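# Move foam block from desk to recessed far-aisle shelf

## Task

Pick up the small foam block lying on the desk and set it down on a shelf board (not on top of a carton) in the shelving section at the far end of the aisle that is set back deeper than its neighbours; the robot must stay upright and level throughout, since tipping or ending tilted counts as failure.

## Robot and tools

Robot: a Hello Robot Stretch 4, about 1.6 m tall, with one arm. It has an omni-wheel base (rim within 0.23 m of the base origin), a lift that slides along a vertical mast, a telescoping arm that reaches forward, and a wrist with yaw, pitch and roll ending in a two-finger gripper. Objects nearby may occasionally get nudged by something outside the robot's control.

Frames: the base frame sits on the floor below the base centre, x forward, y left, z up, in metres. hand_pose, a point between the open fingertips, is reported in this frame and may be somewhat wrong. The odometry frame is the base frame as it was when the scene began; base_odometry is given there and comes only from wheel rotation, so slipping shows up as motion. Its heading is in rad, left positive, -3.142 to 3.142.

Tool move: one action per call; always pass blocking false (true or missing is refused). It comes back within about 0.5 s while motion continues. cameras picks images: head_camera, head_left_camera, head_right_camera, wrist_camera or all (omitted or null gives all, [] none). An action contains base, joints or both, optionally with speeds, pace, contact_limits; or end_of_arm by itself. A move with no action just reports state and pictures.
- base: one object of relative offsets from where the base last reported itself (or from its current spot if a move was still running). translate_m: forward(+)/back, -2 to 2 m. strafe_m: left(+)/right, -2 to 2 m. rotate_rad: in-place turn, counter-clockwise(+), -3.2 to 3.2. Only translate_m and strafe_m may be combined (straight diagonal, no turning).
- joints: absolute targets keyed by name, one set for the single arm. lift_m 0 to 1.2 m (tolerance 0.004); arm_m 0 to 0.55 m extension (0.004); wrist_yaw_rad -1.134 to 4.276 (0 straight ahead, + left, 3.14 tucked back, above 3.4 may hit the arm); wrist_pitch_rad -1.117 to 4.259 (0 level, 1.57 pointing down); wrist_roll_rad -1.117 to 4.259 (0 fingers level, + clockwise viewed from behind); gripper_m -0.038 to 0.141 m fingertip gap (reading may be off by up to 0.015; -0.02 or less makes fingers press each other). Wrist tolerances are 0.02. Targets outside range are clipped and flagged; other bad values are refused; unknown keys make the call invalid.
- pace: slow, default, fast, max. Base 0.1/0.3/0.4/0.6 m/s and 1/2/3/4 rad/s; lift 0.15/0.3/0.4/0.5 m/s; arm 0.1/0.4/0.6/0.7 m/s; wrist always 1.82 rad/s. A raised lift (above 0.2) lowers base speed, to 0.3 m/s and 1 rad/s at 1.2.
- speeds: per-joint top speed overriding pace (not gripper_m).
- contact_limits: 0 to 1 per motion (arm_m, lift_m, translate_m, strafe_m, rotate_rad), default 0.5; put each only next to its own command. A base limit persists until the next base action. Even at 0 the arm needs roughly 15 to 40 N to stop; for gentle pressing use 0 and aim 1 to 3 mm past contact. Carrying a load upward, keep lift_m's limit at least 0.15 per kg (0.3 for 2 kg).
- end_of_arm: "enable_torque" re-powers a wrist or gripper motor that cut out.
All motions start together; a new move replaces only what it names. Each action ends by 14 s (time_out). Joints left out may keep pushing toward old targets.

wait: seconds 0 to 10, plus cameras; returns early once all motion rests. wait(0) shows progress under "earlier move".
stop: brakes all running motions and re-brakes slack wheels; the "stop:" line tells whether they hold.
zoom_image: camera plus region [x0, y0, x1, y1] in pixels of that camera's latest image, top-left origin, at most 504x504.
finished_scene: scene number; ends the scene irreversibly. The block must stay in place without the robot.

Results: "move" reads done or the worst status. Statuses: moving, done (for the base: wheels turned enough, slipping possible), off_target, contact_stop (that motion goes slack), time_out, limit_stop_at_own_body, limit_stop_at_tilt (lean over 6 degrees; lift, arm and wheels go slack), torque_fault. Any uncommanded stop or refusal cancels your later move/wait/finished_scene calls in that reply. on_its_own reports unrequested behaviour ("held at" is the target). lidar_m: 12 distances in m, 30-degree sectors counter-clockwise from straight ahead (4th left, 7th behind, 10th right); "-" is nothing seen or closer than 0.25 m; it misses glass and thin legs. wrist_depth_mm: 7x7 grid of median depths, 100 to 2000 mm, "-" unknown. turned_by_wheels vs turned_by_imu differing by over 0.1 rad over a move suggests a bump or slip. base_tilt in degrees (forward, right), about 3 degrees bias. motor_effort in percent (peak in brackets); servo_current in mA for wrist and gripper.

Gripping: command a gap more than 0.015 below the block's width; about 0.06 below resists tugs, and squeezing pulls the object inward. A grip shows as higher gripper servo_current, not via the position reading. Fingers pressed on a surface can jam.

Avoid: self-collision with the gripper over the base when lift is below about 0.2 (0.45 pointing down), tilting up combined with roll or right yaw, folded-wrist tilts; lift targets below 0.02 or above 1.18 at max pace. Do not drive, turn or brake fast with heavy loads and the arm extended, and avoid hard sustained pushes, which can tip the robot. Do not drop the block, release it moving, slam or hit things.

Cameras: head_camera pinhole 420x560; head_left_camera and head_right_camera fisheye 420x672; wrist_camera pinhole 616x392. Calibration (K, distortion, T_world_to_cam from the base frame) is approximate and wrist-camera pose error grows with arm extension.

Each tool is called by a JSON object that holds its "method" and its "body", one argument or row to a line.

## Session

{"method": "move", "body": {
  "blocking": false
}}

Scene clock: 0.00 s.
base_odometry: x=+0.000 y=+0.000 heading=+0.000
turned_by_wheels: +0.000
turned_by_imu: +0.000
base_tilt: forward=+0.3 right=+1.3
lidar_m: 2.07 2.07 2.46 1.38 1.39 1.68 2.12 2.13 1.58 1.40 1.41 2.39
base_status: not commanded
joint_positions: lift_m=+0.246 arm_m=+0.002 wrist_yaw_rad=+3.068 wrist_pitch_rad=+0.002 wrist_roll_rad=+0.000 gripper_m=+0.056
joint_status: not commanded
measured_speeds: all 0
motor_effort: lift_m=+20 arm_m=-4 wheel_0=+0 wheel_1=-1 wheel_2=+0
servo_current: wrist_yaw_rad=39 wrist_pitch_rad=46 wrist_roll_rad=26 gripper_m=39
hand_pose: x=-0.1080 y=+0.1084 z=+0.4236 quat_wxyz=(+0.037, -0.001, +0.000, +0.999) (m; base frame)
wrist_depth_mm: 135 139 - - - - - / 114 139 - - - - - / 117 140 - - - - - / 136 178 - - - - - / 1983 - - - - - - / 1430 1464 197 1255 1397 1537 1397 / 1025 878 1078 152 1042 1025 1098
pictures: head_camera, head_left_camera, head_right_camera, wrist_camera
camera_calibration:
wrist_camera: T_world_to_cam=[[0.121229, 0.991669, 0.0435412, -0.135586], [0.027947, 0.0404375, -0.998791, 0.474708], [-0.992231, 0.122299, -0.022812, 0.118862], [0, 0, 0, 1]] pos_world=[0.121109, 0.100724, 0.482749]

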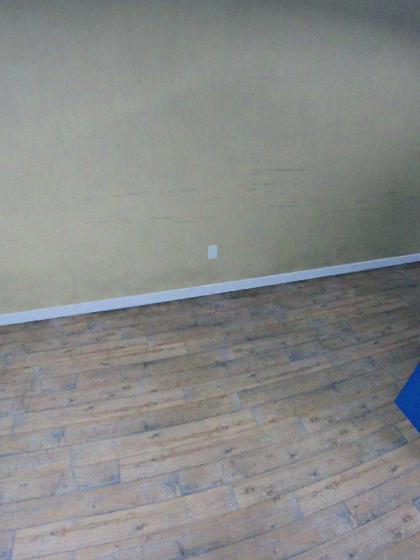

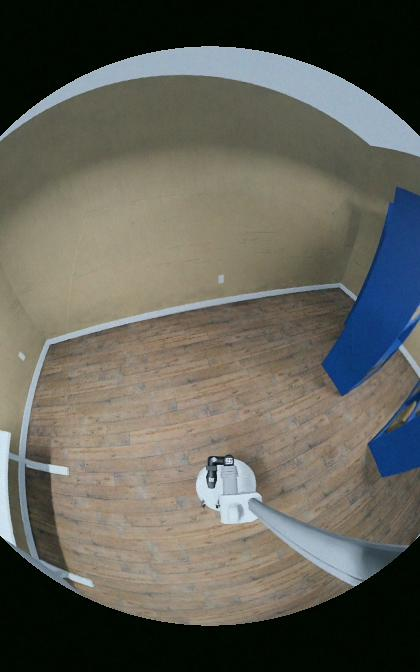

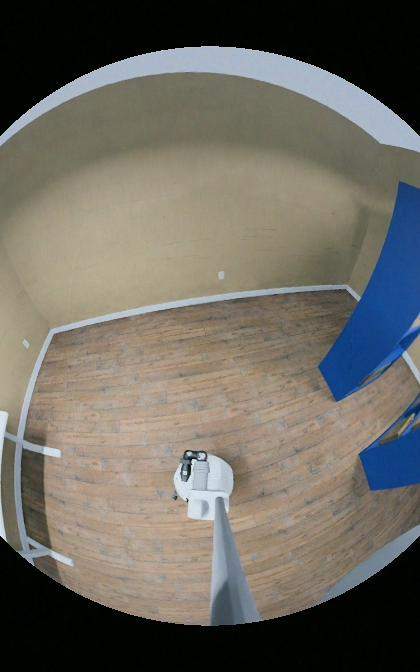

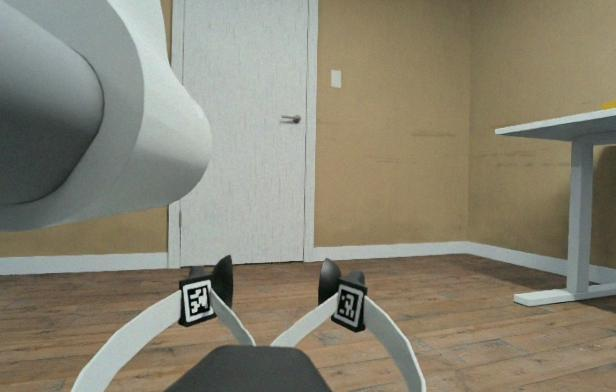

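{"method": "move", "body": {
  "base": {"rotate_rad": 1.8},
  "joints": {"lift_m": 1.05, "gripper_m": 0.13},
  "pace": "fast",
  "blocking": false,
  "cameras": []
}}

{"method": "wait", "body": {
  "seconds": 1,
  "cameras": []
}}

{"method": "move", "body": {
  "joints": {"wrist_yaw_rad": 0, "wrist_pitch_rad": 1.45},
  "blocking": false,
  "cameras": []
}}

{"method": "wait", "body": {
  "seconds": 1.5
}}

Scene clock: 12.47 s.
move: moving
base_odometry: x=+0.000 y=+0.000 heading=+0.392
turned_by_wheels: +0.392
turned_by_imu: +0.384
base_tilt: forward=+0.4 right=+1.5
lidar_m: 2.08 2.25 1.40 1.37 1.55 2.15 2.12 2.36 1.42 1.41 1.51 2.11
base_status: rotate_rad moving
joint_positions: lift_m=+0.311 arm_m=+0.002 wrist_yaw_rad=+3.068 wrist_pitch_rad=+0.002 wrist_roll_rad=+0.000 gripper_m=+0.076
joint_status: lift_m moving; gripper_m moving
measured_speeds: translate_m=-0.001 strafe_m=-0.001 rotate_rad=+1.488 lift_m=+0.248 arm_m=+0.000 wrist_yaw_rad=+0.000 wrist_pitch_rad=+0.000 wrist_roll_rad=+0.000
motor_effort: lift_m=+27(28) arm_m=-4(4) wheel_0=-8(9) wheel_1=-6(9) wheel_2=-10(10)
servo_current: wrist_yaw_rad=26(39) wrist_pitch_rad=46(59) wrist_roll_rad=26(33) gripper_m=72(91)
hand_pose: x=-0.1080 y=+0.1084 z=+0.4887 quat_wxyz=(+0.037, -0.001, +0.000, +0.999) (m; base frame)
wrist_depth_mm: 135 139 - - - - - / 116 139 - - - - - / 118 140 - - - - - / 137 181 - - - - - / - - - - - - - / 1576 1499 199 1708 195 1708 1708 / 1138 976 1182 149 1118 1160 1205
pictures: none
No camera images: "cameras" was empty.

Scene clock: 13.47 s.
earlier move: moving
base_odometry: x=+0.000 y=+0.000 heading=+1.798
turned_by_wheels: +1.406
turned_by_imu: +1.389
base_tilt: forward=+0.3 right=+1.4
lidar_m: 1.38 1.45 2.23 2.11 2.22 1.46 1.38 1.43 2.17 2.07 2.15 2.29
base_status: rotate_rad moving
joint_positions: lift_m=+0.690 arm_m=+0.002 wrist_yaw_rad=+3.068 wrist_pitch_rad=+0.002 wrist_roll_rad=+0.000 gripper_m=+0.130
joint_status: lift_m moving; gripper_m moving
measured_speeds: translate_m=-0.001 strafe_m=+0.000 rotate_rad=+0.161 lift_m=+0.400 arm_m=+0.000 wrist_yaw_rad=+0.000 wrist_pitch_rad=+0.000 wrist_roll_rad=+0.000
motor_effort: lift_m=+26(28) arm_m=-4(4) wheel_0=-3(10) wheel_1=+0(9) wheel_2=+0(11)
servo_current: wrist_yaw_rad=33(46) wrist_pitch_rad=52(59) wrist_roll_rad=20(33) gripper_m=26(111)
hand_pose: x=-0.1080 y=+0.1084 z=+0.8681 quat_wxyz=(+0.037, -0.001, +0.000, +0.999) (m; base frame)
wrist_depth_mm: 135 139 - - - - - / 115 139 - - - - - / 118 140 - - - - - / 137 176 - - - - - / - - - - - - - / - 190 - - 200 - - / 1863 - 1921 - - 1921 -
wait: 1.00 s; no rest
pictures: none
No camera images: "cameras" was empty.

Scene clock: 13.97 s.
move: moving
base_odometry: x=+0.000 y=+0.000 heading=+1.800
turned_by_wheels: +0.002
turned_by_imu: +0.002
base_tilt: forward=+0.2 right=+1.3
lidar_m: 1.36 1.44 2.22 2.11 2.23 1.47 1.40 1.40 2.16 2.07 2.16 2.30
base_status: done
joint_positions: lift_m=+0.890 arm_m=+0.002 wrist_yaw_rad=+2.465 wrist_pitch_rad=+0.616 wrist_roll_rad=+0.000 gripper_m=+0.130
joint_status: lift_m moving; wrist_yaw_rad moving; wrist_pitch_rad moving; the others done
measured_speeds: translate_m=+0.000 strafe_m=+0.000 rotate_rad=+0.000 lift_m=+0.400 arm_m=+0.000 wrist_yaw_rad=-1.806 wrist_pitch_rad=+1.819 wrist_roll_rad=+0.000
motor_effort: lift_m=+26(27) arm_m=-4(4) wheel_0=-1(2) wheel_1=+0(1) wheel_2=-1(1)
servo_current: wrist_yaw_rad=65(117) wrist_pitch_rad=39(78) wrist_roll_rad=33(33) gripper_m=46(52)
hand_pose: x=+0.0444 y=+0.2155 z=+0.9019 quat_wxyz=(+0.316, -0.286, +0.101, +0.899) (m; base frame)
wrist_depth_mm: - - - - - - - / - - - - - - - / - 1863 - - - - - / 1863 1863 1863 1983 - - 1921 / 1576 1576 1618 1618 1618 1661 1661 / 1308 205 1229 1397 202 1366 1366 / 1138 1118 1160 - 1182 1182 1205
pictures: none
No camera images: "cameras" was empty.

Scene clock: 15.47 s.
earlier move: moving
base_odometry: x=+0.000 y=+0.000 heading=+1.800
turned_by_wheels: +0.000
turned_by_imu: +0.000
base_tilt: forward=+0.4 right=+1.4
lidar_m: 1.36 1.44 2.20 2.11 2.21 1.44 1.40 1.43 2.18 2.05 2.15 2.28
base_status: done
joint_positions: lift_m=+1.050 arm_m=+0.002 wrist_yaw_rad=+0.005 wrist_pitch_rad=+1.448 wrist_roll_rad=+0.000 gripper_m=+0.130
joint_status: lift_m moving; wrist_yaw_rad moving; wrist_pitch_rad moving; the others done
measured_speeds: translate_m=+0.000 strafe_m=+0.000 rotate_rad=+0.000 lift_m=+0.000 arm_m=+0.000 wrist_yaw_rad=-0.090 wrist_pitch_rad=+0.000 wrist_roll_rad=+0.000
motor_effort: lift_m=+23(27) arm_m=-4(4) wheel_0=-2(2) wheel_1=+0(1) wheel_2=-1(1)
servo_current: wrist_yaw_rad=7(117) wrist_pitch_rad=33(78) wrist_roll_rad=26(33) gripper_m=46(52)
hand_pose: x=+0.2088 y=-0.0872 z=+0.9416 quat_wxyz=(+0.749, -0.002, +0.663, +0.002) (m; base frame)
wrist_depth_mm: 1229 1229 1229 1255 1281 1255 1255 / 1229 1205 1229 1255 1255 1255 1281 / 1182 1205 1182 1205 1205 1255 1255 / 1160 1182 1182 1205 1229 1205 1229 / 1138 1138 1182 1182 1205 1182 1205 / 1138 195 946 946 202 1182 1182 / 1118 1118 917 - 1160 1160 1160
wait: 1.50 s; no rest
pictures: head_camera, head_left_camera, head_right_camera, wrist_camera
camera_calibration:
wrist_camera: T_world_to_cam=[[0.0424174, -0.997696, 0.0529565, -0.168453], [-0.99394, -0.0475189, -0.0991199, 0.349747], [0.101408, -0.0484312, -0.993665, 1.13995], [0, 0, 0, 1]] pos_world=[0.239173, -0.0962363, 1.17632]

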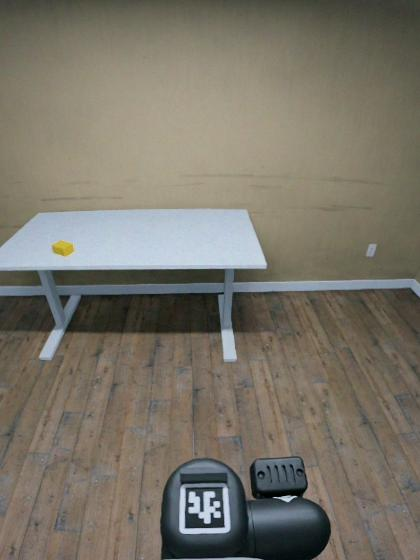

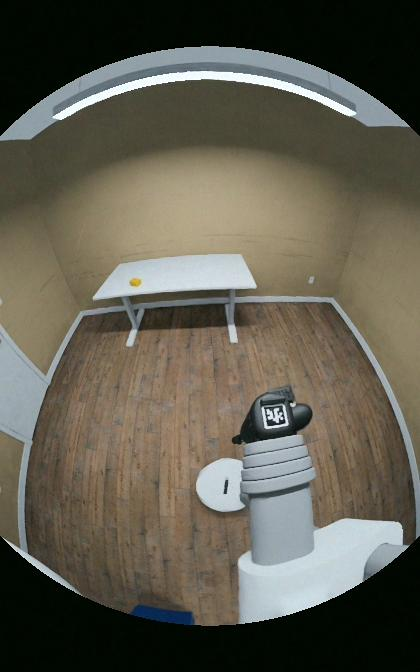

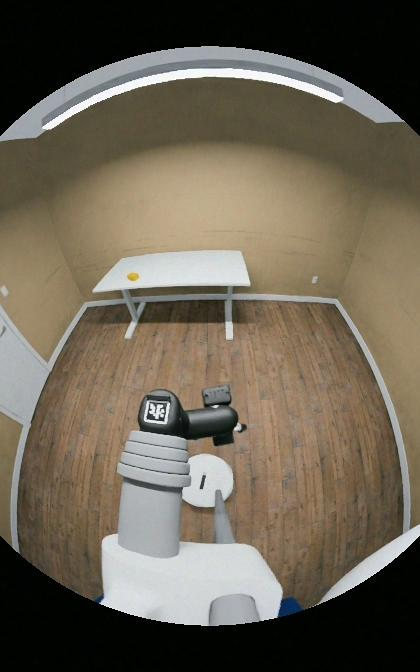

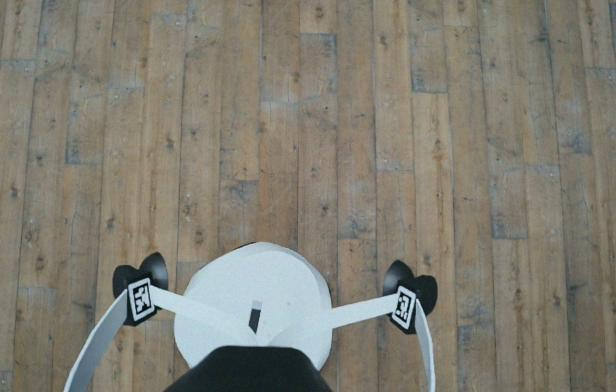

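{"method": "zoom_image", "body": {
  "camera": "head_camera",
  "region": [33, 220, 93, 280]
}}

{"method": "move", "body": {
  "base": {"translate_m": 0.95, "strafe_m": 0.85},
  "joints": {"arm_m": 0.37, "lift_m": 1.02},
  "pace": "fast",
  "blocking": false,
  "cameras": []
}}

{"method": "wait", "body": {
  "seconds": 6,
  "cameras": ["wrist_camera", "head_camera"]
}}

Scaled by 8.400 from the camera's 420x560 image, which has a finer 1200x1600 frame.

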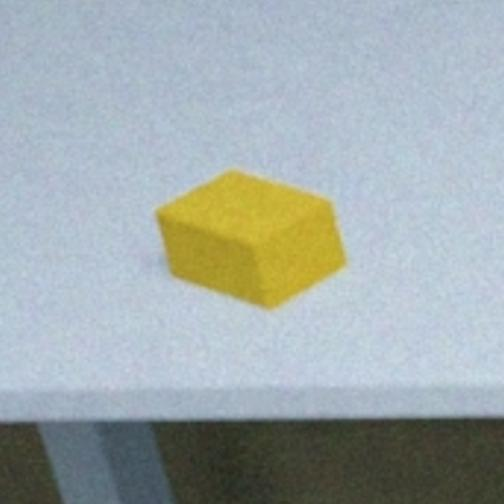

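Scene clock: 35.47 s.
earlier move: done
move: moving
base_odometry: x=-0.032 y=+0.023 heading=+1.799
turned_by_wheels: +0.000
turned_by_imu: -0.001
base_tilt: forward=+0.3 right=+1.6
lidar_m: 1.34 1.43 2.19 2.08 2.19 1.53 1.44 1.45 2.20 2.11 2.17 2.27
base_status: translate_m moving; strafe_m moving
joint_positions: lift_m=+1.020 arm_m=+0.081 wrist_yaw_rad=+0.003 wrist_pitch_rad=+1.449 wrist_roll_rad=+0.000 gripper_m=+0.130
joint_status: lift_m moving; arm_m moving; the others done
measured_speeds: translate_m=+0.112 strafe_m=+0.101 rotate_rad=-0.002 lift_m=-0.002 arm_m=+0.297 wrist_yaw_rad=+0.000 wrist_pitch_rad=+0.000 wrist_roll_rad=+0.000
motor_effort: lift_m=+13(21) arm_m=+7(10) wheel_0=-6(6) wheel_1=+9(10) wheel_2=-9(9)
servo_current: wrist_yaw_rad=33(46) wrist_pitch_rad=39(52) wrist_roll_rad=33(39) gripper_m=46(52)
hand_pose: x=+0.2870 y=-0.0873 z=+0.9123 quat_wxyz=(+0.749, -0.001, +0.663, +0.001) (m; base frame)
wrist_depth_mm: 1182 1205 1229 1229 1229 1255 1255 / 1182 1182 1182 1205 1229 1229 1255 / 1160 1160 1182 1160 1205 1205 1229 / 1138 1160 1138 1182 1182 1182 1182 / 1138 1118 1138 1160 1160 1160 1182 / 1118 205 904 917 202 1138 1160 / 1098 1098 891 - 1118 1118 1138
pictures: none
No camera images: "cameras" was empty.

Scene clock: 40.07 s.
earlier move: done
base_odometry: x=-1.043 y=+0.733 heading=+1.800
turned_by_wheels: +0.000
turned_by_imu: +0.002
base_tilt: forward=+0.3 right=+1.3
lidar_m: 0.42 0.44 1.36 1.27 1.32 1.86 2.34 2.58 3.06 2.90 0.64 0.46
base_status: done
joint_positions: lift_m=+1.020 arm_m=+0.370 wrist_yaw_rad=+0.003 wrist_pitch_rad=+1.449 wrist_roll_rad=+0.000 gripper_m=+0.130
joint_status: all done
measured_speeds: all 0
motor_effort: lift_m=+15(21) arm_m=+6(10) wheel_0=-1(6) wheel_1=+1(11) wheel_2=+0(10)
servo_current: wrist_yaw_rad=26(46) wrist_pitch_rad=39(52) wrist_roll_rad=26(39) gripper_m=46(59)
hand_pose: x=+0.5761 y=-0.0873 z=+0.9123 quat_wxyz=(+0.749, -0.001, +0.663, +0.001) (m; base frame)
wrist_depth_mm: - - - - - - - / - - - - - - - / - - - - - - - / - - - 327 - - - / - - 322 324 - - - / - 189 171 319 196 - - / - 1078 - - - - -
wait: 4.60 of 6 s (the move ended)
pictures: head_camera, wrist_camera
camera_calibration:
wrist_camera: T_world_to_cam=[[0.0405099, -0.997775, 0.0529532, -0.181526], [-0.994033, -0.0456162, -0.0990789, 0.712102], [0.101274, -0.0486236, -0.99367, 1.07365], [0, 0, 0, 1]] pos_world=[0.606474, -0.0964339, 1.14702]

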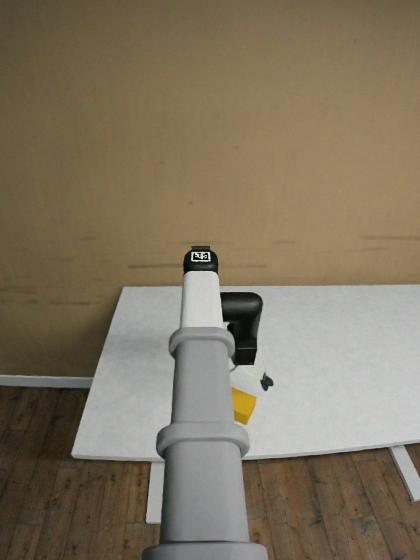

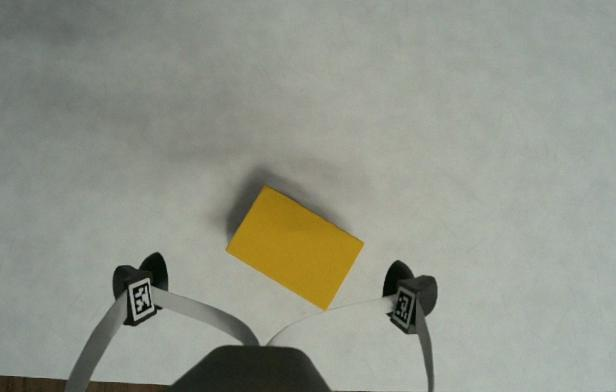

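{"method": "move", "body": {
  "base": {"strafe_m": -0.018},
  "joints": {"arm_m": 0.389, "wrist_roll_rad": -1.04},
  "blocking": false,
  "cameras": []
}}

{"method": "wait", "body": {
  "seconds": 1,
  "cameras": ["wrist_camera"]
}}

Scene clock: 61.87 s.
move: moving
base_odometry: x=-1.026 y=+0.737 heading=+1.800
turned_by_wheels: +0.000
turned_by_imu: -0.001
base_tilt: forward=+0.2 right=+1.4
lidar_m: 0.42 0.45 1.39 1.29 1.34 1.88 2.36 2.58 3.03 2.86 0.64 0.45
base_status: strafe_m moving
joint_positions: lift_m=+1.020 arm_m=+0.389 wrist_yaw_rad=+0.003 wrist_pitch_rad=+1.449 wrist_roll_rad=-0.595 gripper_m=+0.130
joint_status: arm_m moving; wrist_roll_rad moving
measured_speeds: translate_m=+0.000 strafe_m=-0.004 rotate_rad=-0.001 lift_m=+0.000 arm_m=+0.000 wrist_yaw_rad=+0.000 wrist_pitch_rad=+0.000 wrist_roll_rad=-1.761
motor_effort: lift_m=+15(15) arm_m=+6(11) wheel_0=+1(9) wheel_1=+3(7) wheel_2=+0(1)
servo_current: wrist_yaw_rad=33(46) wrist_pitch_rad=39(46) wrist_roll_rad=78(91) gripper_m=52(52)
hand_pose: x=+0.5951 y=-0.0873 z=+0.9123 quat_wxyz=(+0.716, -0.220, +0.633, +0.195) (m; base frame)
wrist_depth_mm: - - - - - - - / - - - - - - - / - - - - - - - / - - - - - - - / - - 319 324 - - - / 1060 188 177 319 195 - - / 1042 854 - - - - -
pictures: none
No camera images: "cameras" was empty.

Scene clock: 62.60 s.
earlier move: done
base_odometry: x=-1.026 y=+0.737 heading=+1.800
turned_by_wheels: +0.000
turned_by_imu: +0.000
base_tilt: forward=+0.4 right=+1.5
lidar_m: 0.42 0.45 1.39 1.28 1.35 1.86 2.34 2.58 3.01 2.87 0.63 0.47
base_status: done
joint_positions: lift_m=+1.020 arm_m=+0.389 wrist_yaw_rad=+0.003 wrist_pitch_rad=+1.449 wrist_roll_rad=-1.038 gripper_m=+0.130
joint_status: all done
measured_speeds: all 0
motor_effort: lift_m=+15(15) arm_m=+7(11) wheel_0=+1(9) wheel_1=+2(7) wheel_2=+0(1)
servo_current: wrist_yaw_rad=33(46) wrist_pitch_rad=39(52) wrist_roll_rad=33(91) gripper_m=46(52)
hand_pose: x=+0.5951 y=-0.0873 z=+0.9123 quat_wxyz=(+0.650, -0.372, +0.575, +0.330) (m; base frame)
wrist_depth_mm: - - - - - - - / - - - - - - - / 1060 - - - - - - / 1060 - - - - - - / 866 - 319 322 - - - / 854 195 182 320 195 - - / 842 1060 - - - - -
wait: 0.73 of 1 s (the move ended)
pictures: wrist_camera
camera_calibration:
wrist_camera: T_world_to_cam=[[0.870614, -0.466834, 0.155234, -0.723268], [-0.467468, -0.883329, -0.0346882, 0.285747], [0.153316, -0.0423667, -0.987269, 1.03541], [0, 0, 0, 1]] pos_world=[0.60452, -0.0413709, 1.14441]

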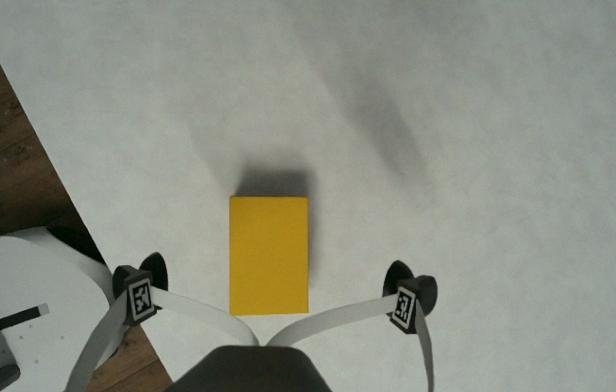

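{"method": "move", "body": {
  "joints": {"lift_m": 0.9},
  "contact_limits": {"lift_m": 0.3},
  "blocking": false,
  "cameras": []
}}

{"method": "wait", "body": {
  "seconds": 1.5,
  "cameras": ["wrist_camera"]
}}

{"method": "move", "body": {
  "joints": {"gripper_m": 0.015},
  "blocking": false,
  "cameras": []
}}

{"method": "wait", "body": {
  "seconds": 2,
  "cameras": ["wrist_camera"]
}}

Scene clock: 75.10 s.
move: moving
base_odometry: x=-1.026 y=+0.737 heading=+1.800
turned_by_wheels: +0.000
turned_by_imu: -0.001
base_tilt: forward=+0.3 right=+1.5
lidar_m: 0.41 0.45 1.40 1.29 1.36 1.87 2.32 2.59 3.02 2.89 0.62 0.46
base_status: not commanded
joint_positions: lift_m=+0.981 arm_m=+0.389 wrist_yaw_rad=+0.003 wrist_pitch_rad=+1.449 wrist_roll_rad=-1.038 gripper_m=+0.130
joint_status: lift_m moving
measured_speeds: translate_m=+0.000 strafe_m=+0.000 rotate_rad=+0.000 lift_m=-0.149 arm_m=+0.000 wrist_yaw_rad=+0.000 wrist_pitch_rad=+0.000 wrist_roll_rad=+0.000
motor_effort: lift_m=+12(15) arm_m=+7(7) wheel_0=+1(1) wheel_1=+2(2) wheel_2=+0(0)
servo_current: wrist_yaw_rad=26(39) wrist_pitch_rad=39(52) wrist_roll_rad=26(33) gripper_m=33(52)
contact_limits: lift_m 0.3
hand_pose: x=+0.5951 y=-0.0873 z=+0.8732 quat_wxyz=(+0.650, -0.372, +0.575, +0.330) (m; base frame)
wrist_depth_mm: - - - - - - - / - - - - - - - / - - - - - - - / 1025 - 287 291 - - - / 831 - 285 289 - - - / 820 193 182 287 195 - - / 809 1042 - - - - -
pictures: none
No camera images: "cameras" was empty.

Scene clock: 76.13 s.
earlier move: done
base_odometry: x=-1.026 y=+0.737 heading=+1.800
turned_by_wheels: +0.000
turned_by_imu: +0.000
base_tilt: forward=+0.3 right=+1.3
lidar_m: 0.42 0.46 1.40 1.29 1.36 1.87 2.34 2.56 3.01 2.86 0.62 0.46
base_status: not commanded
joint_positions: lift_m=+0.900 arm_m=+0.389 wrist_yaw_rad=+0.003 wrist_pitch_rad=+1.449 wrist_roll_rad=-1.038 gripper_m=+0.130
joint_status: all done
measured_speeds: all 0
motor_effort: lift_m=+13(15) arm_m=+7(7) wheel_0=+1(1) wheel_1=+2(2) wheel_2=+0(0)
servo_current: wrist_yaw_rad=26(46) wrist_pitch_rad=46(52) wrist_roll_rad=26(33) gripper_m=46(52)
contact_limits: lift_m 0.3
hand_pose: x=+0.5951 y=-0.0873 z=+0.7925 quat_wxyz=(+0.650, -0.372, +0.575, +0.330) (m; base frame)
wrist_depth_mm: - - - - - - - / - - - - - - - / - - - - - - - / - - 200 204 - - - / - - 200 204 - - - / 732 187 197 202 195 - - / 732 - - - - - -
wait: 1.03 of 1.5 s (the move ended)
pictures: wrist_camera
camera_calibration:
wrist_camera: T_world_to_cam=[[0.870614, -0.466834, 0.155234, -0.704671], [-0.467468, -0.883329, -0.0346882, 0.281591], [0.153316, -0.0423667, -0.987269, 0.917133], [0, 0, 0, 1]] pos_world=[0.60452, -0.0413709, 1.02461]

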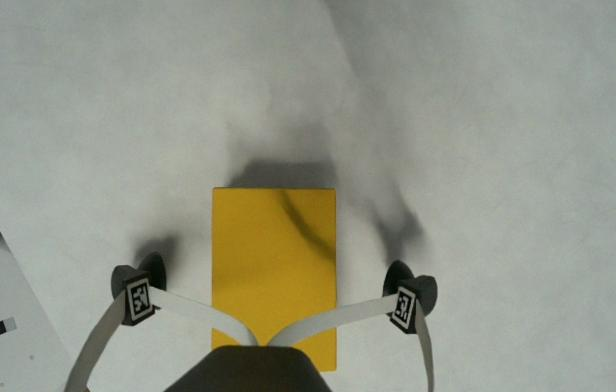

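Scene clock: 76.63 s.
move: moving
base_odometry: x=-1.026 y=+0.737 heading=+1.800
turned_by_wheels: +0.000
turned_by_imu: +0.000
base_tilt: forward=+0.6 right=+1.4
lidar_m: 0.43 0.46 1.40 1.27 1.36 1.88 2.35 2.58 3.03 2.88 0.65 0.46
base_status: not commanded
joint_positions: lift_m=+0.900 arm_m=+0.389 wrist_yaw_rad=+0.003 wrist_pitch_rad=+1.450 wrist_roll_rad=-1.038 gripper_m=+0.116
joint_status: gripper_m moving
measured_speeds: translate_m=+0.000 strafe_m=+0.000 rotate_rad=+0.000 lift_m=+0.000 arm_m=+0.000 wrist_yaw_rad=+0.000 wrist_pitch_rad=+0.010 wrist_roll_rad=+0.000
motor_effort: lift_m=+13(13) arm_m=+7(7) wheel_0=+1(1) wheel_1=+2(2) wheel_2=+0(0)
servo_current: wrist_yaw_rad=26(39) wrist_pitch_rad=46(46) wrist_roll_rad=33(33) gripper_m=117(117)
contact_limits: lift_m 0.3
hand_pose: x=+0.5947 y=-0.0873 z=+0.7924 quat_wxyz=(+0.649, -0.372, +0.575, +0.330) (m; base frame)
wrist_depth_mm: - - - - - - - / - - - - - - - / - - - - - - - / - - 200 205 - - - / - - 199 204 - - - / 732 186 197 202 192 - - / 732 - - - - - -
pictures: none
No camera images: "cameras" was empty.

Scene clock: 78.17 s.
earlier move: done
base_odometry: x=-1.026 y=+0.737 heading=+1.800
turned_by_wheels: +0.000
turned_by_imu: +0.000
base_tilt: forward=+0.3 right=+1.4
lidar_m: 0.42 0.45 1.38 1.29 1.36 1.89 2.33 2.56 3.02 2.87 0.60 0.44
base_status: not commanded
joint_positions: lift_m=+0.900 arm_m=+0.389 wrist_yaw_rad=+0.003 wrist_pitch_rad=+1.452 wrist_roll_rad=-1.038 gripper_m=+0.016
joint_status: all done
measured_speeds: all 0
motor_effort: lift_m=+14(14) arm_m=+7(7) wheel_0=+1(1) wheel_1=+2(2) wheel_2=+0(0)
servo_current: wrist_yaw_rad=33(46) wrist_pitch_rad=33(52) wrist_roll_rad=33(39) gripper_m=117(234)
contact_limits: lift_m 0.3
hand_pose: x=+0.5942 y=-0.0873 z=+0.7923 quat_wxyz=(+0.649, -0.372, +0.576, +0.330) (m; base frame)
wrist_depth_mm: - - - - - - - / - - - - - - - / - - - - - - - / - - 185 187 - - - / - - 184 186 - - - / 741 175 182 185 180 - - / 741 - - 183 - - -
wait: 1.53 of 2 s (the move ended)
pictures: wrist_camera
camera_calibration:
wrist_camera: T_world_to_cam=[[0.871043, -0.466932, 0.152507, -0.70194], [-0.46767, -0.883278, -0.0332403, 0.280134], [0.150227, -0.0423692, -0.987743, 0.919323], [0, 0, 0, 1]] pos_world=[0.604324, -0.0413708, 1.02442]

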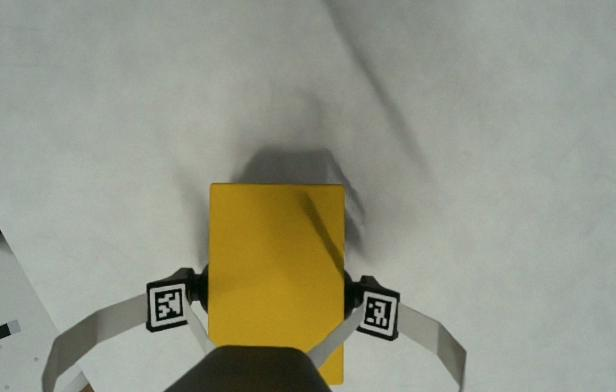

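{"method": "move", "body": {
  "joints": {"lift_m": 0.98},
  "blocking": false,
  "cameras": []
}}

{"method": "wait", "body": {
  "seconds": 0.2,
  "cameras": []
}}

{"method": "move", "body": {
  "base": {"translate_m": -1.88, "strafe_m": -0.8},
  "joints": {"arm_m": 0.002},
  "pace": "max",
  "blocking": false,
  "cameras": ["wrist_camera"]
}}

{"method": "wait", "body": {
  "seconds": 3,
  "cameras": []
}}

{"method": "move", "body": {
  "joints": {"lift_m": 0.85, "wrist_roll_rad": 0},
  "blocking": false,
  "cameras": []
}}

{"method": "wait", "body": {
  "seconds": 5,
  "cameras": []
}}

{"method": "move", "body": {
  "base": {"rotate_rad": -3.11},
  "pace": "fast",
  "blocking": false,
  "cameras": []
}}

{"method": "wait", "body": {
  "seconds": 4
}}

Scene clock: 104.63 s.
move: moving
base_odometry: x=-1.026 y=+0.737 heading=+1.800
turned_by_wheels: +0.000
turned_by_imu: -0.001
base_tilt: forward=+0.3 right=+1.4
lidar_m: 0.42 0.45 1.37 1.27 1.34 1.88 2.34 2.61 3.01 2.89 0.63 0.44
base_status: not commanded
joint_positions: lift_m=+0.939 arm_m=+0.389 wrist_yaw_rad=+0.003 wrist_pitch_rad=+1.452 wrist_roll_rad=-1.038 gripper_m=+0.016
joint_status: lift_m moving
measured_speeds: translate_m=+0.000 strafe_m=+0.000 rotate_rad=+0.000 lift_m=+0.149 arm_m=+0.000 wrist_yaw_rad=+0.000 wrist_pitch_rad=+0.000 wrist_roll_rad=+0.000
motor_effort: lift_m=+23(26) arm_m=+7(7) wheel_0=+1(1) wheel_1=+2(2) wheel_2=+0(0)
servo_current: wrist_yaw_rad=39(39) wrist_pitch_rad=39(59) wrist_roll_rad=26(33) gripper_m=124(124)
hand_pose: x=+0.5942 y=-0.0873 z=+0.8307 quat_wxyz=(+0.649, -0.372, +0.576, +0.330) (m; base frame)
wrist_depth_mm: - - - - - - - / - - - - - - - / - - - - - - - / - - 185 187 - - - / 778 - 183 186 - - - / 768 175 182 185 180 - - / 759 - - 183 - - -
pictures: none
No camera images: "cameras" was empty.

Scene clock: 104.83 s.
earlier move: moving
base_odometry: x=-1.026 y=+0.737 heading=+1.800
turned_by_wheels: +0.000
turned_by_imu: +0.000
base_tilt: forward=+0.3 right=+1.3
lidar_m: 0.42 0.47 1.39 1.30 1.35 1.88 2.34 2.61 3.02 2.88 0.64 0.45
base_status: not commanded
joint_positions: lift_m=+0.964 arm_m=+0.389 wrist_yaw_rad=+0.003 wrist_pitch_rad=+1.452 wrist_roll_rad=-1.038 gripper_m=+0.016
joint_status: lift_m moving
measured_speeds: translate_m=+0.000 strafe_m=+0.000 rotate_rad=+0.000 lift_m=+0.101 arm_m=+0.000 wrist_yaw_rad=+0.000 wrist_pitch_rad=+0.000 wrist_roll_rad=+0.000
motor_effort: lift_m=+24(26) arm_m=+7(7) wheel_0=+1(1) wheel_1=+2(2) wheel_2=+0(0)
servo_current: wrist_yaw_rad=39(39) wrist_pitch_rad=52(59) wrist_roll_rad=33(33) gripper_m=117(124)
hand_pose: x=+0.5942 y=-0.0873 z=+0.8560 quat_wxyz=(+0.649, -0.372, +0.576, +0.330) (m; base frame)
wrist_depth_mm: - - - - - - - / - - - - - - - / - - - - - - - / 1008 - 184 187 - - - / 809 - 183 186 - - - / 788 175 183 185 180 - - / 788 - - 183 - - -
wait: 0.20 s; no rest
pictures: none
No camera images: "cameras" was empty.

Scene clock: 105.33 s.
move: moving
base_odometry: x=-1.000 y=+0.701 heading=+1.800
turned_by_wheels: +0.000
turned_by_imu: +0.000
base_tilt: forward=+0.3 right=+1.4
lidar_m: 0.46 0.50 1.40 1.32 1.38 1.88 2.32 2.55 3.02 2.85 0.69 0.49
base_status: translate_m moving; strafe_m moving
joint_positions: lift_m=+0.980 arm_m=+0.298 wrist_yaw_rad=+0.003 wrist_pitch_rad=+1.452 wrist_roll_rad=-1.038 gripper_m=+0.016
joint_status: lift_m moving; arm_m moving
measured_speeds: translate_m=-0.154 strafe_m=-0.065 rotate_rad=-0.005 lift_m=+0.000 arm_m=-0.347 wrist_yaw_rad=+0.000 wrist_pitch_rad=+0.000 wrist_roll_rad=-0.001
motor_effort: lift_m=+24(25) arm_m=-7(10) wheel_0=-2(4) wheel_1=-9(9) wheel_2=+10(11)
servo_current: wrist_yaw_rad=46(46) wrist_pitch_rad=33(46) wrist_roll_rad=26(33) gripper_m=111(124)
hand_pose: x=+0.5030 y=-0.0873 z=+0.8715 quat_wxyz=(+0.649, -0.372, +0.576, +0.330) (m; base frame)
wrist_depth_mm: 1042 - - - - - - / 1042 1060 - - - - - / 1042 1060 - - - - - / 1025 1060 185 187 - - - / 831 917 185 186 - - - / 820 181 183 185 180 - - / 798 1042 1060 183 - - -
pictures: wrist_camera
camera_calibration:
wrist_camera: T_world_to_cam=[[0.871258, -0.466496, 0.152612, -0.634685], [-0.467236, -0.883508, -0.0332205, 0.239811], [0.150331, -0.0423622, -0.987728, 1.0111], [0, 0, 0, 1]] pos_world=[0.513024, -0.0413713, 1.10352]

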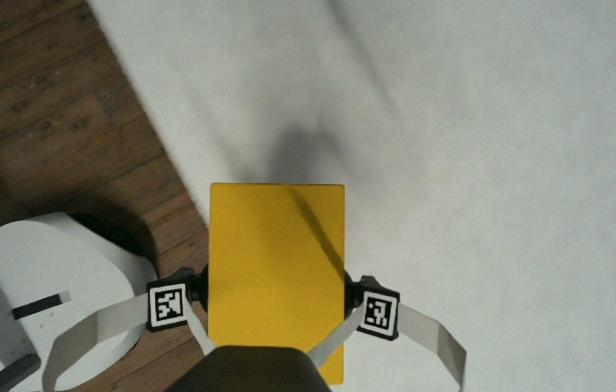

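Scene clock: 108.33 s.
earlier move: moving
base_odometry: x=-0.377 y=-0.150 heading=+1.800
turned_by_wheels: +0.000
turned_by_imu: -0.002
base_tilt: forward=+0.3 right=+1.5
lidar_m: 1.43 1.48 1.80 1.70 1.80 2.42 1.35 1.52 2.62 2.47 2.53 1.50
base_status: translate_m moving; strafe_m moving
joint_positions: lift_m=+0.980 arm_m=+0.002 wrist_yaw_rad=+0.003 wrist_pitch_rad=+1.452 wrist_roll_rad=-1.038 gripper_m=+0.016
joint_status: all done
measured_speeds: translate_m=-0.343 strafe_m=-0.145 rotate_rad=-0.001 lift_m=+0.000 arm_m=+0.000 wrist_yaw_rad=+0.000 wrist_pitch_rad=+0.000 wrist_roll_rad=+0.000
motor_effort: lift_m=+24(26) arm_m=-6(10) wheel_0=-4(5) wheel_1=-5(9) wheel_2=+6(11)
servo_current: wrist_yaw_rad=33(46) wrist_pitch_rad=46(52) wrist_roll_rad=33(33) gripper_m=117(130)
hand_pose: x=+0.2079 y=-0.0873 z=+0.8715 quat_wxyz=(+0.649, -0.372, +0.576, +0.330) (m; base frame)
wrist_depth_mm: 1060 1078 1098 1160 1205 1229 1281 / 1042 1078 1118 1118 1182 1205 1255 / 1042 1060 1098 1118 1160 1229 1255 / 1025 854 866 188 1160 1229 1255 / 1025 842 185 186 1182 1205 1229 / 1025 182 183 185 180 1182 1229 / 1008 1042 1042 183 1138 1182 1229
wait: 3.00 s; no rest
pictures: none
No camera images: "cameras" was empty.

Scene clock: 108.83 s.
move: moving
base_odometry: x=-0.268 y=-0.300 heading=+1.800
turned_by_wheels: +0.000
turned_by_imu: +0.000
base_tilt: forward=+0.3 right=+1.4
lidar_m: 1.60 1.67 1.85 1.78 1.87 1.22 1.15 1.31 2.54 2.39 2.50 1.68
base_status: translate_m moving; strafe_m moving
joint_positions: lift_m=+0.941 arm_m=+0.002 wrist_yaw_rad=+0.003 wrist_pitch_rad=+1.452 wrist_roll_rad=-0.445 gripper_m=+0.016
joint_status: lift_m moving; wrist_roll_rad moving
measured_speeds: translate_m=-0.341 strafe_m=-0.146 rotate_rad=+0.001 lift_m=-0.149 arm_m=+0.000 wrist_yaw_rad=+0.000 wrist_pitch_rad=+0.000 wrist_roll_rad=+1.760
motor_effort: lift_m=+12(23) arm_m=-6(6) wheel_0=-4(5) wheel_1=-5(6) wheel_2=+8(8)
servo_current: wrist_yaw_rad=46(46) wrist_pitch_rad=39(46) wrist_roll_rad=59(98) gripper_m=111(124)
hand_pose: x=+0.2079 y=-0.0873 z=+0.8331 quat_wxyz=(+0.729, -0.166, +0.647, +0.148) (m; base frame)
wrist_depth_mm: 1078 1078 1118 1118 1182 1182 1205 / 1060 1060 1118 1118 1160 1182 1205 / 1060 1042 1078 1118 1138 1160 1205 / 1025 1060 854 188 1118 1138 1160 / 1025 842 185 186 1098 1118 1138 / 991 182 183 185 181 1118 1118 / 991 809 809 183 1078 1078 1118
pictures: none
No camera images: "cameras" was empty.

Scene clock: 111.73 s.
earlier move: done
base_odometry: x=+0.180 y=-0.913 heading=+1.800
turned_by_wheels: +0.000
turned_by_imu: -0.002
base_tilt: forward=+0.3 right=+1.4
lidar_m: 2.27 2.42 2.19 2.06 0.69 0.54 0.98 0.54 0.64 2.12 2.21 2.97
base_status: done
joint_positions: lift_m=+0.850 arm_m=+0.002 wrist_yaw_rad=+0.003 wrist_pitch_rad=+1.452 wrist_roll_rad=-0.002 gripper_m=+0.016
joint_status: all done
measured_speeds: all 0
motor_effort: lift_m=+15(23) arm_m=-6(6) wheel_0=-4(5) wheel_1=+1(7) wheel_2=-2(8)
servo_current: wrist_yaw_rad=33(46) wrist_pitch_rad=39(59) wrist_roll_rad=26(98) gripper_m=117(130)
hand_pose: x=+0.2079 y=-0.0873 z=+0.7423 quat_wxyz=(+0.748, -0.002, +0.664, +0.002) (m; base frame)
wrist_depth_mm: 1008 1025 1025 1042 1060 1042 1060 / 991 1008 1008 1025 1025 1042 1042 / 976 991 991 991 1008 1025 1025 / 976 976 976 187 1008 1008 1008 / 960 960 184 186 991 1008 991 / 946 182 182 185 181 991 976 / 931 732 723 183 946 960 976
wait: 2.90 of 5 s (the move ended)
pictures: none
No camera images: "cameras" was empty.

Scene clock: 112.23 s.
move: moving
base_odometry: x=+0.180 y=-0.913 heading=+1.532
turned_by_wheels: -0.267
turned_by_imu: -0.263
base_tilt: forward=+0.4 right=+1.3
lidar_m: 2.32 2.30 2.44 2.08 2.10 0.56 0.54 0.72 0.55 0.90 2.12 2.43
base_status: rotate_rad moving
joint_positions: lift_m=+0.850 arm_m=+0.002 wrist_yaw_rad=+0.003 wrist_pitch_rad=+1.452 wrist_roll_rad=-0.002 gripper_m=+0.016
joint_status: not commanded
measured_speeds: translate_m=+0.000 strafe_m=-0.001 rotate_rad=-1.020 lift_m=+0.000 arm_m=+0.000 wrist_yaw_rad=+0.000 wrist_pitch_rad=+0.000 wrist_roll_rad=+0.000
motor_effort: lift_m=+14(15) arm_m=-6(6) wheel_0=+7(8) wheel_1=+7(9) wheel_2=+6(8)
servo_current: wrist_yaw_rad=33(46) wrist_pitch_rad=39(52) wrist_roll_rad=26(33) gripper_m=117(124)
hand_pose: x=+0.2079 y=-0.0873 z=+0.7423 quat_wxyz=(+0.748, -0.002, +0.664, +0.002) (m; base frame)
wrist_depth_mm: 1008 1025 1025 1042 1060 1060 1078 / 1008 1008 1025 1008 1025 1042 1042 / 991 991 1008 991 1008 1042 1042 / 960 960 976 188 1008 991 1025 / 946 960 184 186 976 1008 991 / 946 182 182 185 182 976 991 / 917 732 723 183 960 960 960
pictures: none
No camera images: "cameras" was empty.

Scene clock: 114.53 s.
earlier move: done
base_odometry: x=+0.180 y=-0.913 heading=-1.310
turned_by_wheels: -2.842
turned_by_imu: -2.807
base_tilt: forward=+0.3 right=+1.3
lidar_m: 1.17 0.58 0.68 2.14 2.26 3.17 2.67 2.47 2.13 2.07 0.62 0.52
base_status: done
joint_positions: lift_m=+0.850 arm_m=+0.002 wrist_yaw_rad=+0.003 wrist_pitch_rad=+1.452 wrist_roll_rad=-0.002 gripper_m=+0.016
joint_status: not commanded
measured_speeds: all 0
motor_effort: lift_m=+14(15) arm_m=-6(7) wheel_0=+3(8) wheel_1=+0(10) wheel_2=+1(9)
servo_current: wrist_yaw_rad=46(46) wrist_pitch_rad=26(52) wrist_roll_rad=26(39) gripper_m=117(130)
hand_pose: x=+0.2079 y=-0.0873 z=+0.7423 quat_wxyz=(+0.748, -0.002, +0.664, +0.002) (m; base frame)
wrist_depth_mm: - 1025 1042 1042 917 - - / - 1008 1008 1025 1025 - - / 976 1008 1008 1008 1008 - 1025 / 960 960 976 188 991 1008 1008 / 946 960 185 186 991 991 991 / 931 181 183 185 182 991 976 / 917 732 723 183 960 960 960
wait: 2.30 of 4 s (the move ended)
pictures: head_camera, head_left_camera, head_right_camera, wrist_camera
camera_calibration:
wrist_camera: T_world_to_cam=[[0.0425449, -0.997681, 0.0531217, -0.158175], [-0.994246, -0.0475104, -0.0960086, 0.326908], [0.0983098, -0.0487313, -0.993962, 0.942728], [0, 0, 0, 1]] pos_world=[0.239077, -0.0963358, 0.976824]

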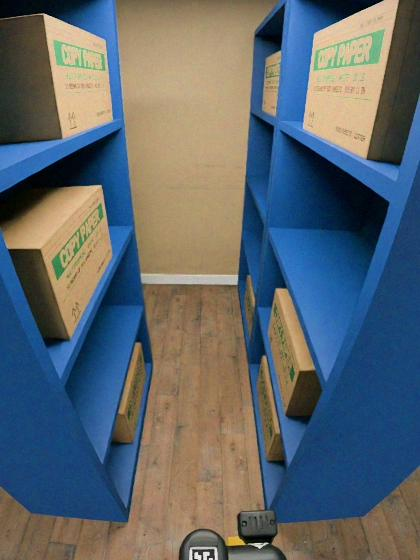

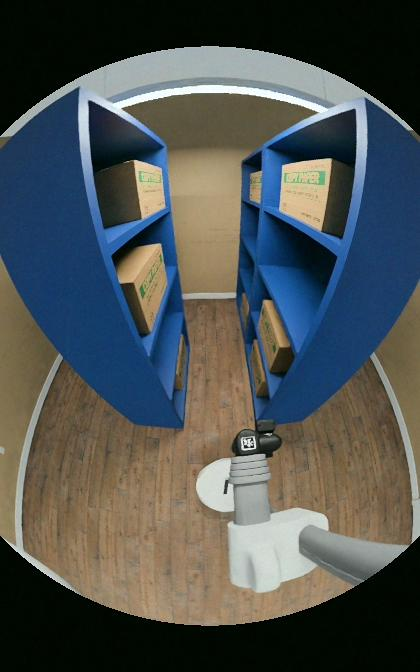

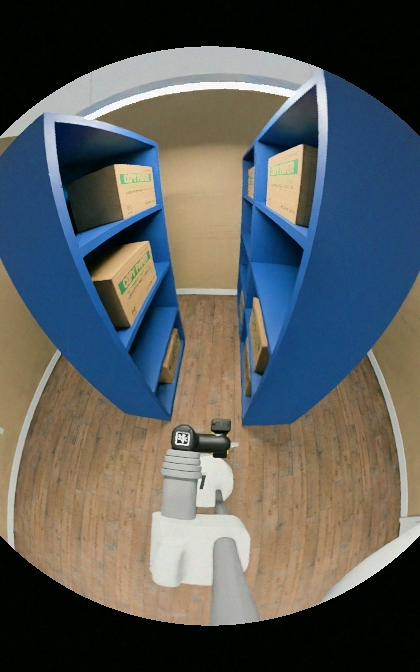

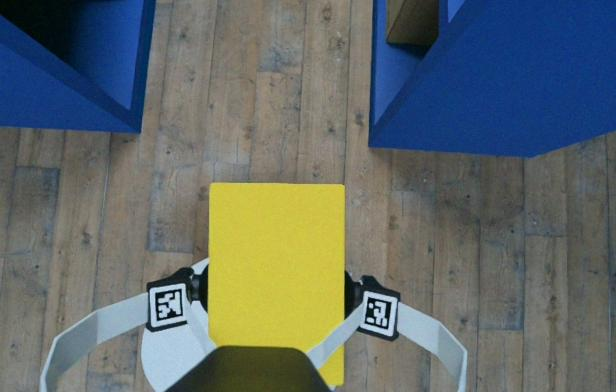

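{"method": "zoom_image", "body": {
  "camera": "head_camera",
  "region": [100, 230, 300, 530]
}}

Scaled by 1.680 from the camera's 420x560 image, which has a finer 1200x1600 frame.

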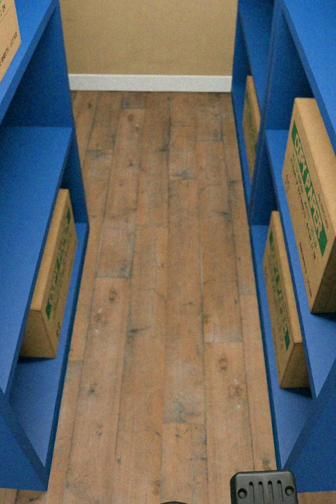

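{"method": "move", "body": {
  "base": {"rotate_rad": -0.015},
  "blocking": false,
  "cameras": []
}}

{"method": "wait", "body": {
  "seconds": 0.5,
  "cameras": []
}}

{"method": "move", "body": {
  "base": {"translate_m": 0.35, "strafe_m": 0.03},
  "blocking": false,
  "cameras": []
}}

{"method": "wait", "body": {
  "seconds": 3,
  "cameras": ["head_left_camera"]
}}

{"method": "move", "body": {
  "base": {"translate_m": 1.36},
  "contact_limits": {"translate_m": 0.3},
  "blocking": false,
  "cameras": []
}}

{"method": "wait", "body": {
  "seconds": 6.5,
  "cameras": ["head_left_camera"]
}}

Scene clock: 139.43 s.
move: done
base_odometry: x=+0.180 y=-0.913 heading=-1.325
turned_by_wheels: -0.015
turned_by_imu: -0.015
base_tilt: forward=+0.4 right=+1.4
lidar_m: 1.12 0.57 0.67 2.14 2.26 3.10 3.14 2.47 2.16 2.07 0.64 0.53
base_status: done
joint_positions: lift_m=+0.850 arm_m=+0.002 wrist_yaw_rad=+0.003 wrist_pitch_rad=+1.452 wrist_roll_rad=-0.002 gripper_m=+0.016
joint_status: not commanded
measured_speeds: all 0
motor_effort: lift_m=+14(15) arm_m=-7(7) wheel_0=+2(5) wheel_1=+1(4) wheel_2=+1(6)
servo_current: wrist_yaw_rad=39(39) wrist_pitch_rad=39(46) wrist_roll_rad=26(33) gripper_m=111(124)
hand_pose: x=+0.2079 y=-0.0873 z=+0.7423 quat_wxyz=(+0.748, -0.002, +0.664, +0.002) (m; base frame)
wrist_depth_mm: - 1008 1042 1042 891 - - / - 1008 1008 1042 1025 - - / 976 991 991 991 991 1008 1025 / 960 976 976 188 1008 1008 1008 / 960 960 184 186 991 991 1008 / 931 181 183 185 182 976 976 / 917 732 723 183 946 960 960
pictures: none
No camera images: "cameras" was empty.

Scene clock: 139.93 s.
base_odometry: x=+0.180 y=-0.913 heading=-1.325
turned_by_wheels: +0.000
turned_by_imu: +0.000
base_tilt: forward=+0.4 right=+1.5
lidar_m: 1.16 0.56 0.67 2.15 2.25 3.11 3.16 2.46 2.14 2.05 0.67 0.54
base_status: done
joint_positions: lift_m=+0.850 arm_m=+0.002 wrist_yaw_rad=+0.003 wrist_pitch_rad=+1.452 wrist_roll_rad=-0.002 gripper_m=+0.016
joint_status: not commanded
measured_speeds: all 0
motor_effort: lift_m=+15(15) arm_m=-6(7) wheel_0=+2(5) wheel_1=+1(4) wheel_2=+1(6)
servo_current: wrist_yaw_rad=39(39) wrist_pitch_rad=33(46) wrist_roll_rad=33(33) gripper_m=117(124)
hand_pose: x=+0.2079 y=-0.0873 z=+0.7423 quat_wxyz=(+0.748, -0.002, +0.664, +0.002) (m; base frame)
wrist_depth_mm: - 1025 1008 1025 891 - - / - 1008 1008 1025 1025 - - / 976 976 1008 1008 1025 1025 1042 / 976 976 960 188 1008 991 1008 / 946 960 185 186 991 991 991 / 946 182 182 185 182 976 991 / 931 732 732 183 960 946 960
wait: 0.50 s; at rest by 0.27 s
pictures: none
No camera images: "cameras" was empty.

Scene clock: 140.43 s.
move: moving
base_odometry: x=+0.191 y=-0.944 heading=-1.324
turned_by_wheels: +0.000
turned_by_imu: +0.000
base_tilt: forward=+0.4 right=+1.4
lidar_m: 1.14 0.50 0.60 2.13 2.24 3.07 2.72 2.50 2.13 2.06 0.58 0.49
base_status: translate_m moving; strafe_m moving
joint_positions: lift_m=+0.850 arm_m=+0.002 wrist_yaw_rad=+0.003 wrist_pitch_rad=+1.452 wrist_roll_rad=-0.002 gripper_m=+0.016
joint_status: not commanded
measured_speeds: translate_m=+0.123 strafe_m=+0.010 rotate_rad=+0.002 lift_m=+0.000 arm_m=+0.000 wrist_yaw_rad=+0.000 wrist_pitch_rad=+0.000 wrist_roll_rad=+0.000
motor_effort: lift_m=+15(15) arm_m=-6(6) wheel_0=+5(7) wheel_1=+6(9) wheel_2=-9(9)
servo_current: wrist_yaw_rad=33(39) wrist_pitch_rad=33(59) wrist_roll_rad=26(33) gripper_m=124(124)
hand_pose: x=+0.2079 y=-0.0873 z=+0.7423 quat_wxyz=(+0.748, -0.002, +0.664, +0.002) (m; base frame)
wrist_depth_mm: - 1025 1025 1025 904 368 - / - 991 1008 1025 1025 - - / 976 991 991 1008 1008 - - / 960 960 976 188 1008 1008 1025 / 946 960 185 186 991 1008 1008 / 946 181 182 185 182 976 976 / 917 732 732 182 960 946 976
pictures: none
No camera images: "cameras" was empty.

Scene clock: 142.57 s.
earlier move: done
base_odometry: x=+0.295 y=-1.245 heading=-1.324
turned_by_wheels: +0.000
turned_by_imu: -0.001
base_tilt: forward=+0.1 right=+1.4
lidar_m: 1.24 0.40 0.30 0.52 2.21 3.06 3.54 2.93 2.18 0.47 0.31 0.42
base_status: done
joint_positions: lift_m=+0.850 arm_m=+0.002 wrist_yaw_rad=+0.003 wrist_pitch_rad=+1.452 wrist_roll_rad=-0.002 gripper_m=+0.016
joint_status: not commanded
measured_speeds: all 0
motor_effort: lift_m=+14(15) arm_m=-6(6) wheel_0=+1(7) wheel_1=+2(9) wheel_2=+1(10)
servo_current: wrist_yaw_rad=26(52) wrist_pitch_rad=46(59) wrist_roll_rad=33(39) gripper_m=117(124)
hand_pose: x=+0.2079 y=-0.0873 z=+0.7423 quat_wxyz=(+0.748, -0.002, +0.664, +0.002) (m; base frame)
wrist_depth_mm: 654 866 1025 1042 866 445 349 / 676 891 1008 1025 842 445 345 / - 991 991 1008 904 459 379 / - 991 991 188 - - - / - 976 184 186 - - - / 946 181 182 185 181 - - / 931 732 732 183 960 960 294
wait: 2.13 of 3 s (the move ended)
pictures: head_left_camera

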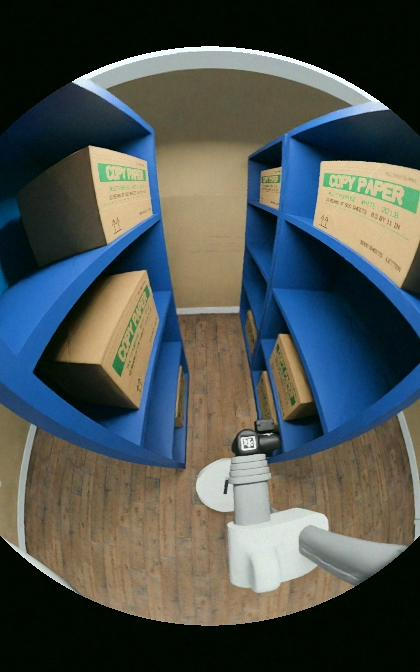

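Scene clock: 143.07 s.
move: moving
base_odometry: x=+0.303 y=-1.276 heading=-1.324
turned_by_wheels: +0.000
turned_by_imu: +0.000
base_tilt: forward=+0.3 right=+1.2
lidar_m: 1.28 0.42 0.29 0.38 2.21 3.08 3.59 2.93 2.16 0.36 0.30 0.43
base_status: translate_m moving
joint_positions: lift_m=+0.850 arm_m=+0.002 wrist_yaw_rad=+0.003 wrist_pitch_rad=+1.452 wrist_roll_rad=-0.002 gripper_m=+0.016
joint_status: not commanded
measured_speeds: translate_m=+0.123 strafe_m=-0.001 rotate_rad=-0.001 lift_m=+0.000 arm_m=+0.000 wrist_yaw_rad=+0.000 wrist_pitch_rad=+0.000 wrist_roll_rad=+0.000
motor_effort: lift_m=+15(15) arm_m=-6(6) wheel_0=+7(7) wheel_1=+6(6) wheel_2=-9(9)
servo_current: wrist_yaw_rad=33(46) wrist_pitch_rad=33(46) wrist_roll_rad=26(33) gripper_m=117(124)
contact_limits: translate_m 0.3
hand_pose: x=+0.2079 y=-0.0873 z=+0.7423 quat_wxyz=(+0.748, -0.002, +0.664, +0.002) (m; base frame)
wrist_depth_mm: 647 842 1025 1025 842 442 343 / 647 917 1025 1025 904 436 342 / 809 976 991 1008 891 433 362 / - 976 976 188 891 - - / - 960 185 186 - - - / 931 180 183 185 180 - - / 931 732 732 183 960 353 319
pictures: none
No camera images: "cameras" was empty.

Scene clock: 148.60 s.
earlier move: done
base_odometry: x=+0.627 y=-2.564 heading=-1.324
turned_by_wheels: +0.000
turned_by_imu: -0.002
base_tilt: forward=+0.2 right=+1.3
lidar_m: 0.61 0.65 0.74 0.70 0.41 0.40 1.20 0.43 0.30 0.28 0.28 0.43
base_status: done
joint_positions: lift_m=+0.850 arm_m=+0.002 wrist_yaw_rad=+0.003 wrist_pitch_rad=+1.452 wrist_roll_rad=-0.002 gripper_m=+0.016
joint_status: not commanded
measured_speeds: all 0
motor_effort: lift_m=+15(15) arm_m=-6(6) wheel_0=+2(8) wheel_1=+2(7) wheel_2=+0(10)
servo_current: wrist_yaw_rad=46(46) wrist_pitch_rad=46(59) wrist_roll_rad=26(39) gripper_m=111(130)
contact_limits: translate_m 0.3
hand_pose: x=+0.2079 y=-0.0873 z=+0.7422 quat_wxyz=(+0.748, -0.002, +0.664, +0.002) (m; base frame)
wrist_depth_mm: - - - - - 477 473 / 1008 1008 1008 1025 1042 466 469 / 976 976 991 1008 991 459 462 / 976 991 976 188 976 452 455 / 960 960 184 186 809 449 449 / 931 181 182 185 182 442 439 / 931 732 723 183 759 433 436
wait: 5.53 of 6.5 s (the move ended)
pictures: head_left_camera

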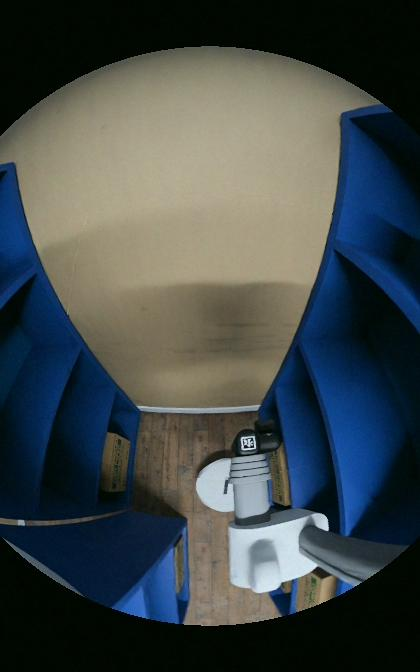

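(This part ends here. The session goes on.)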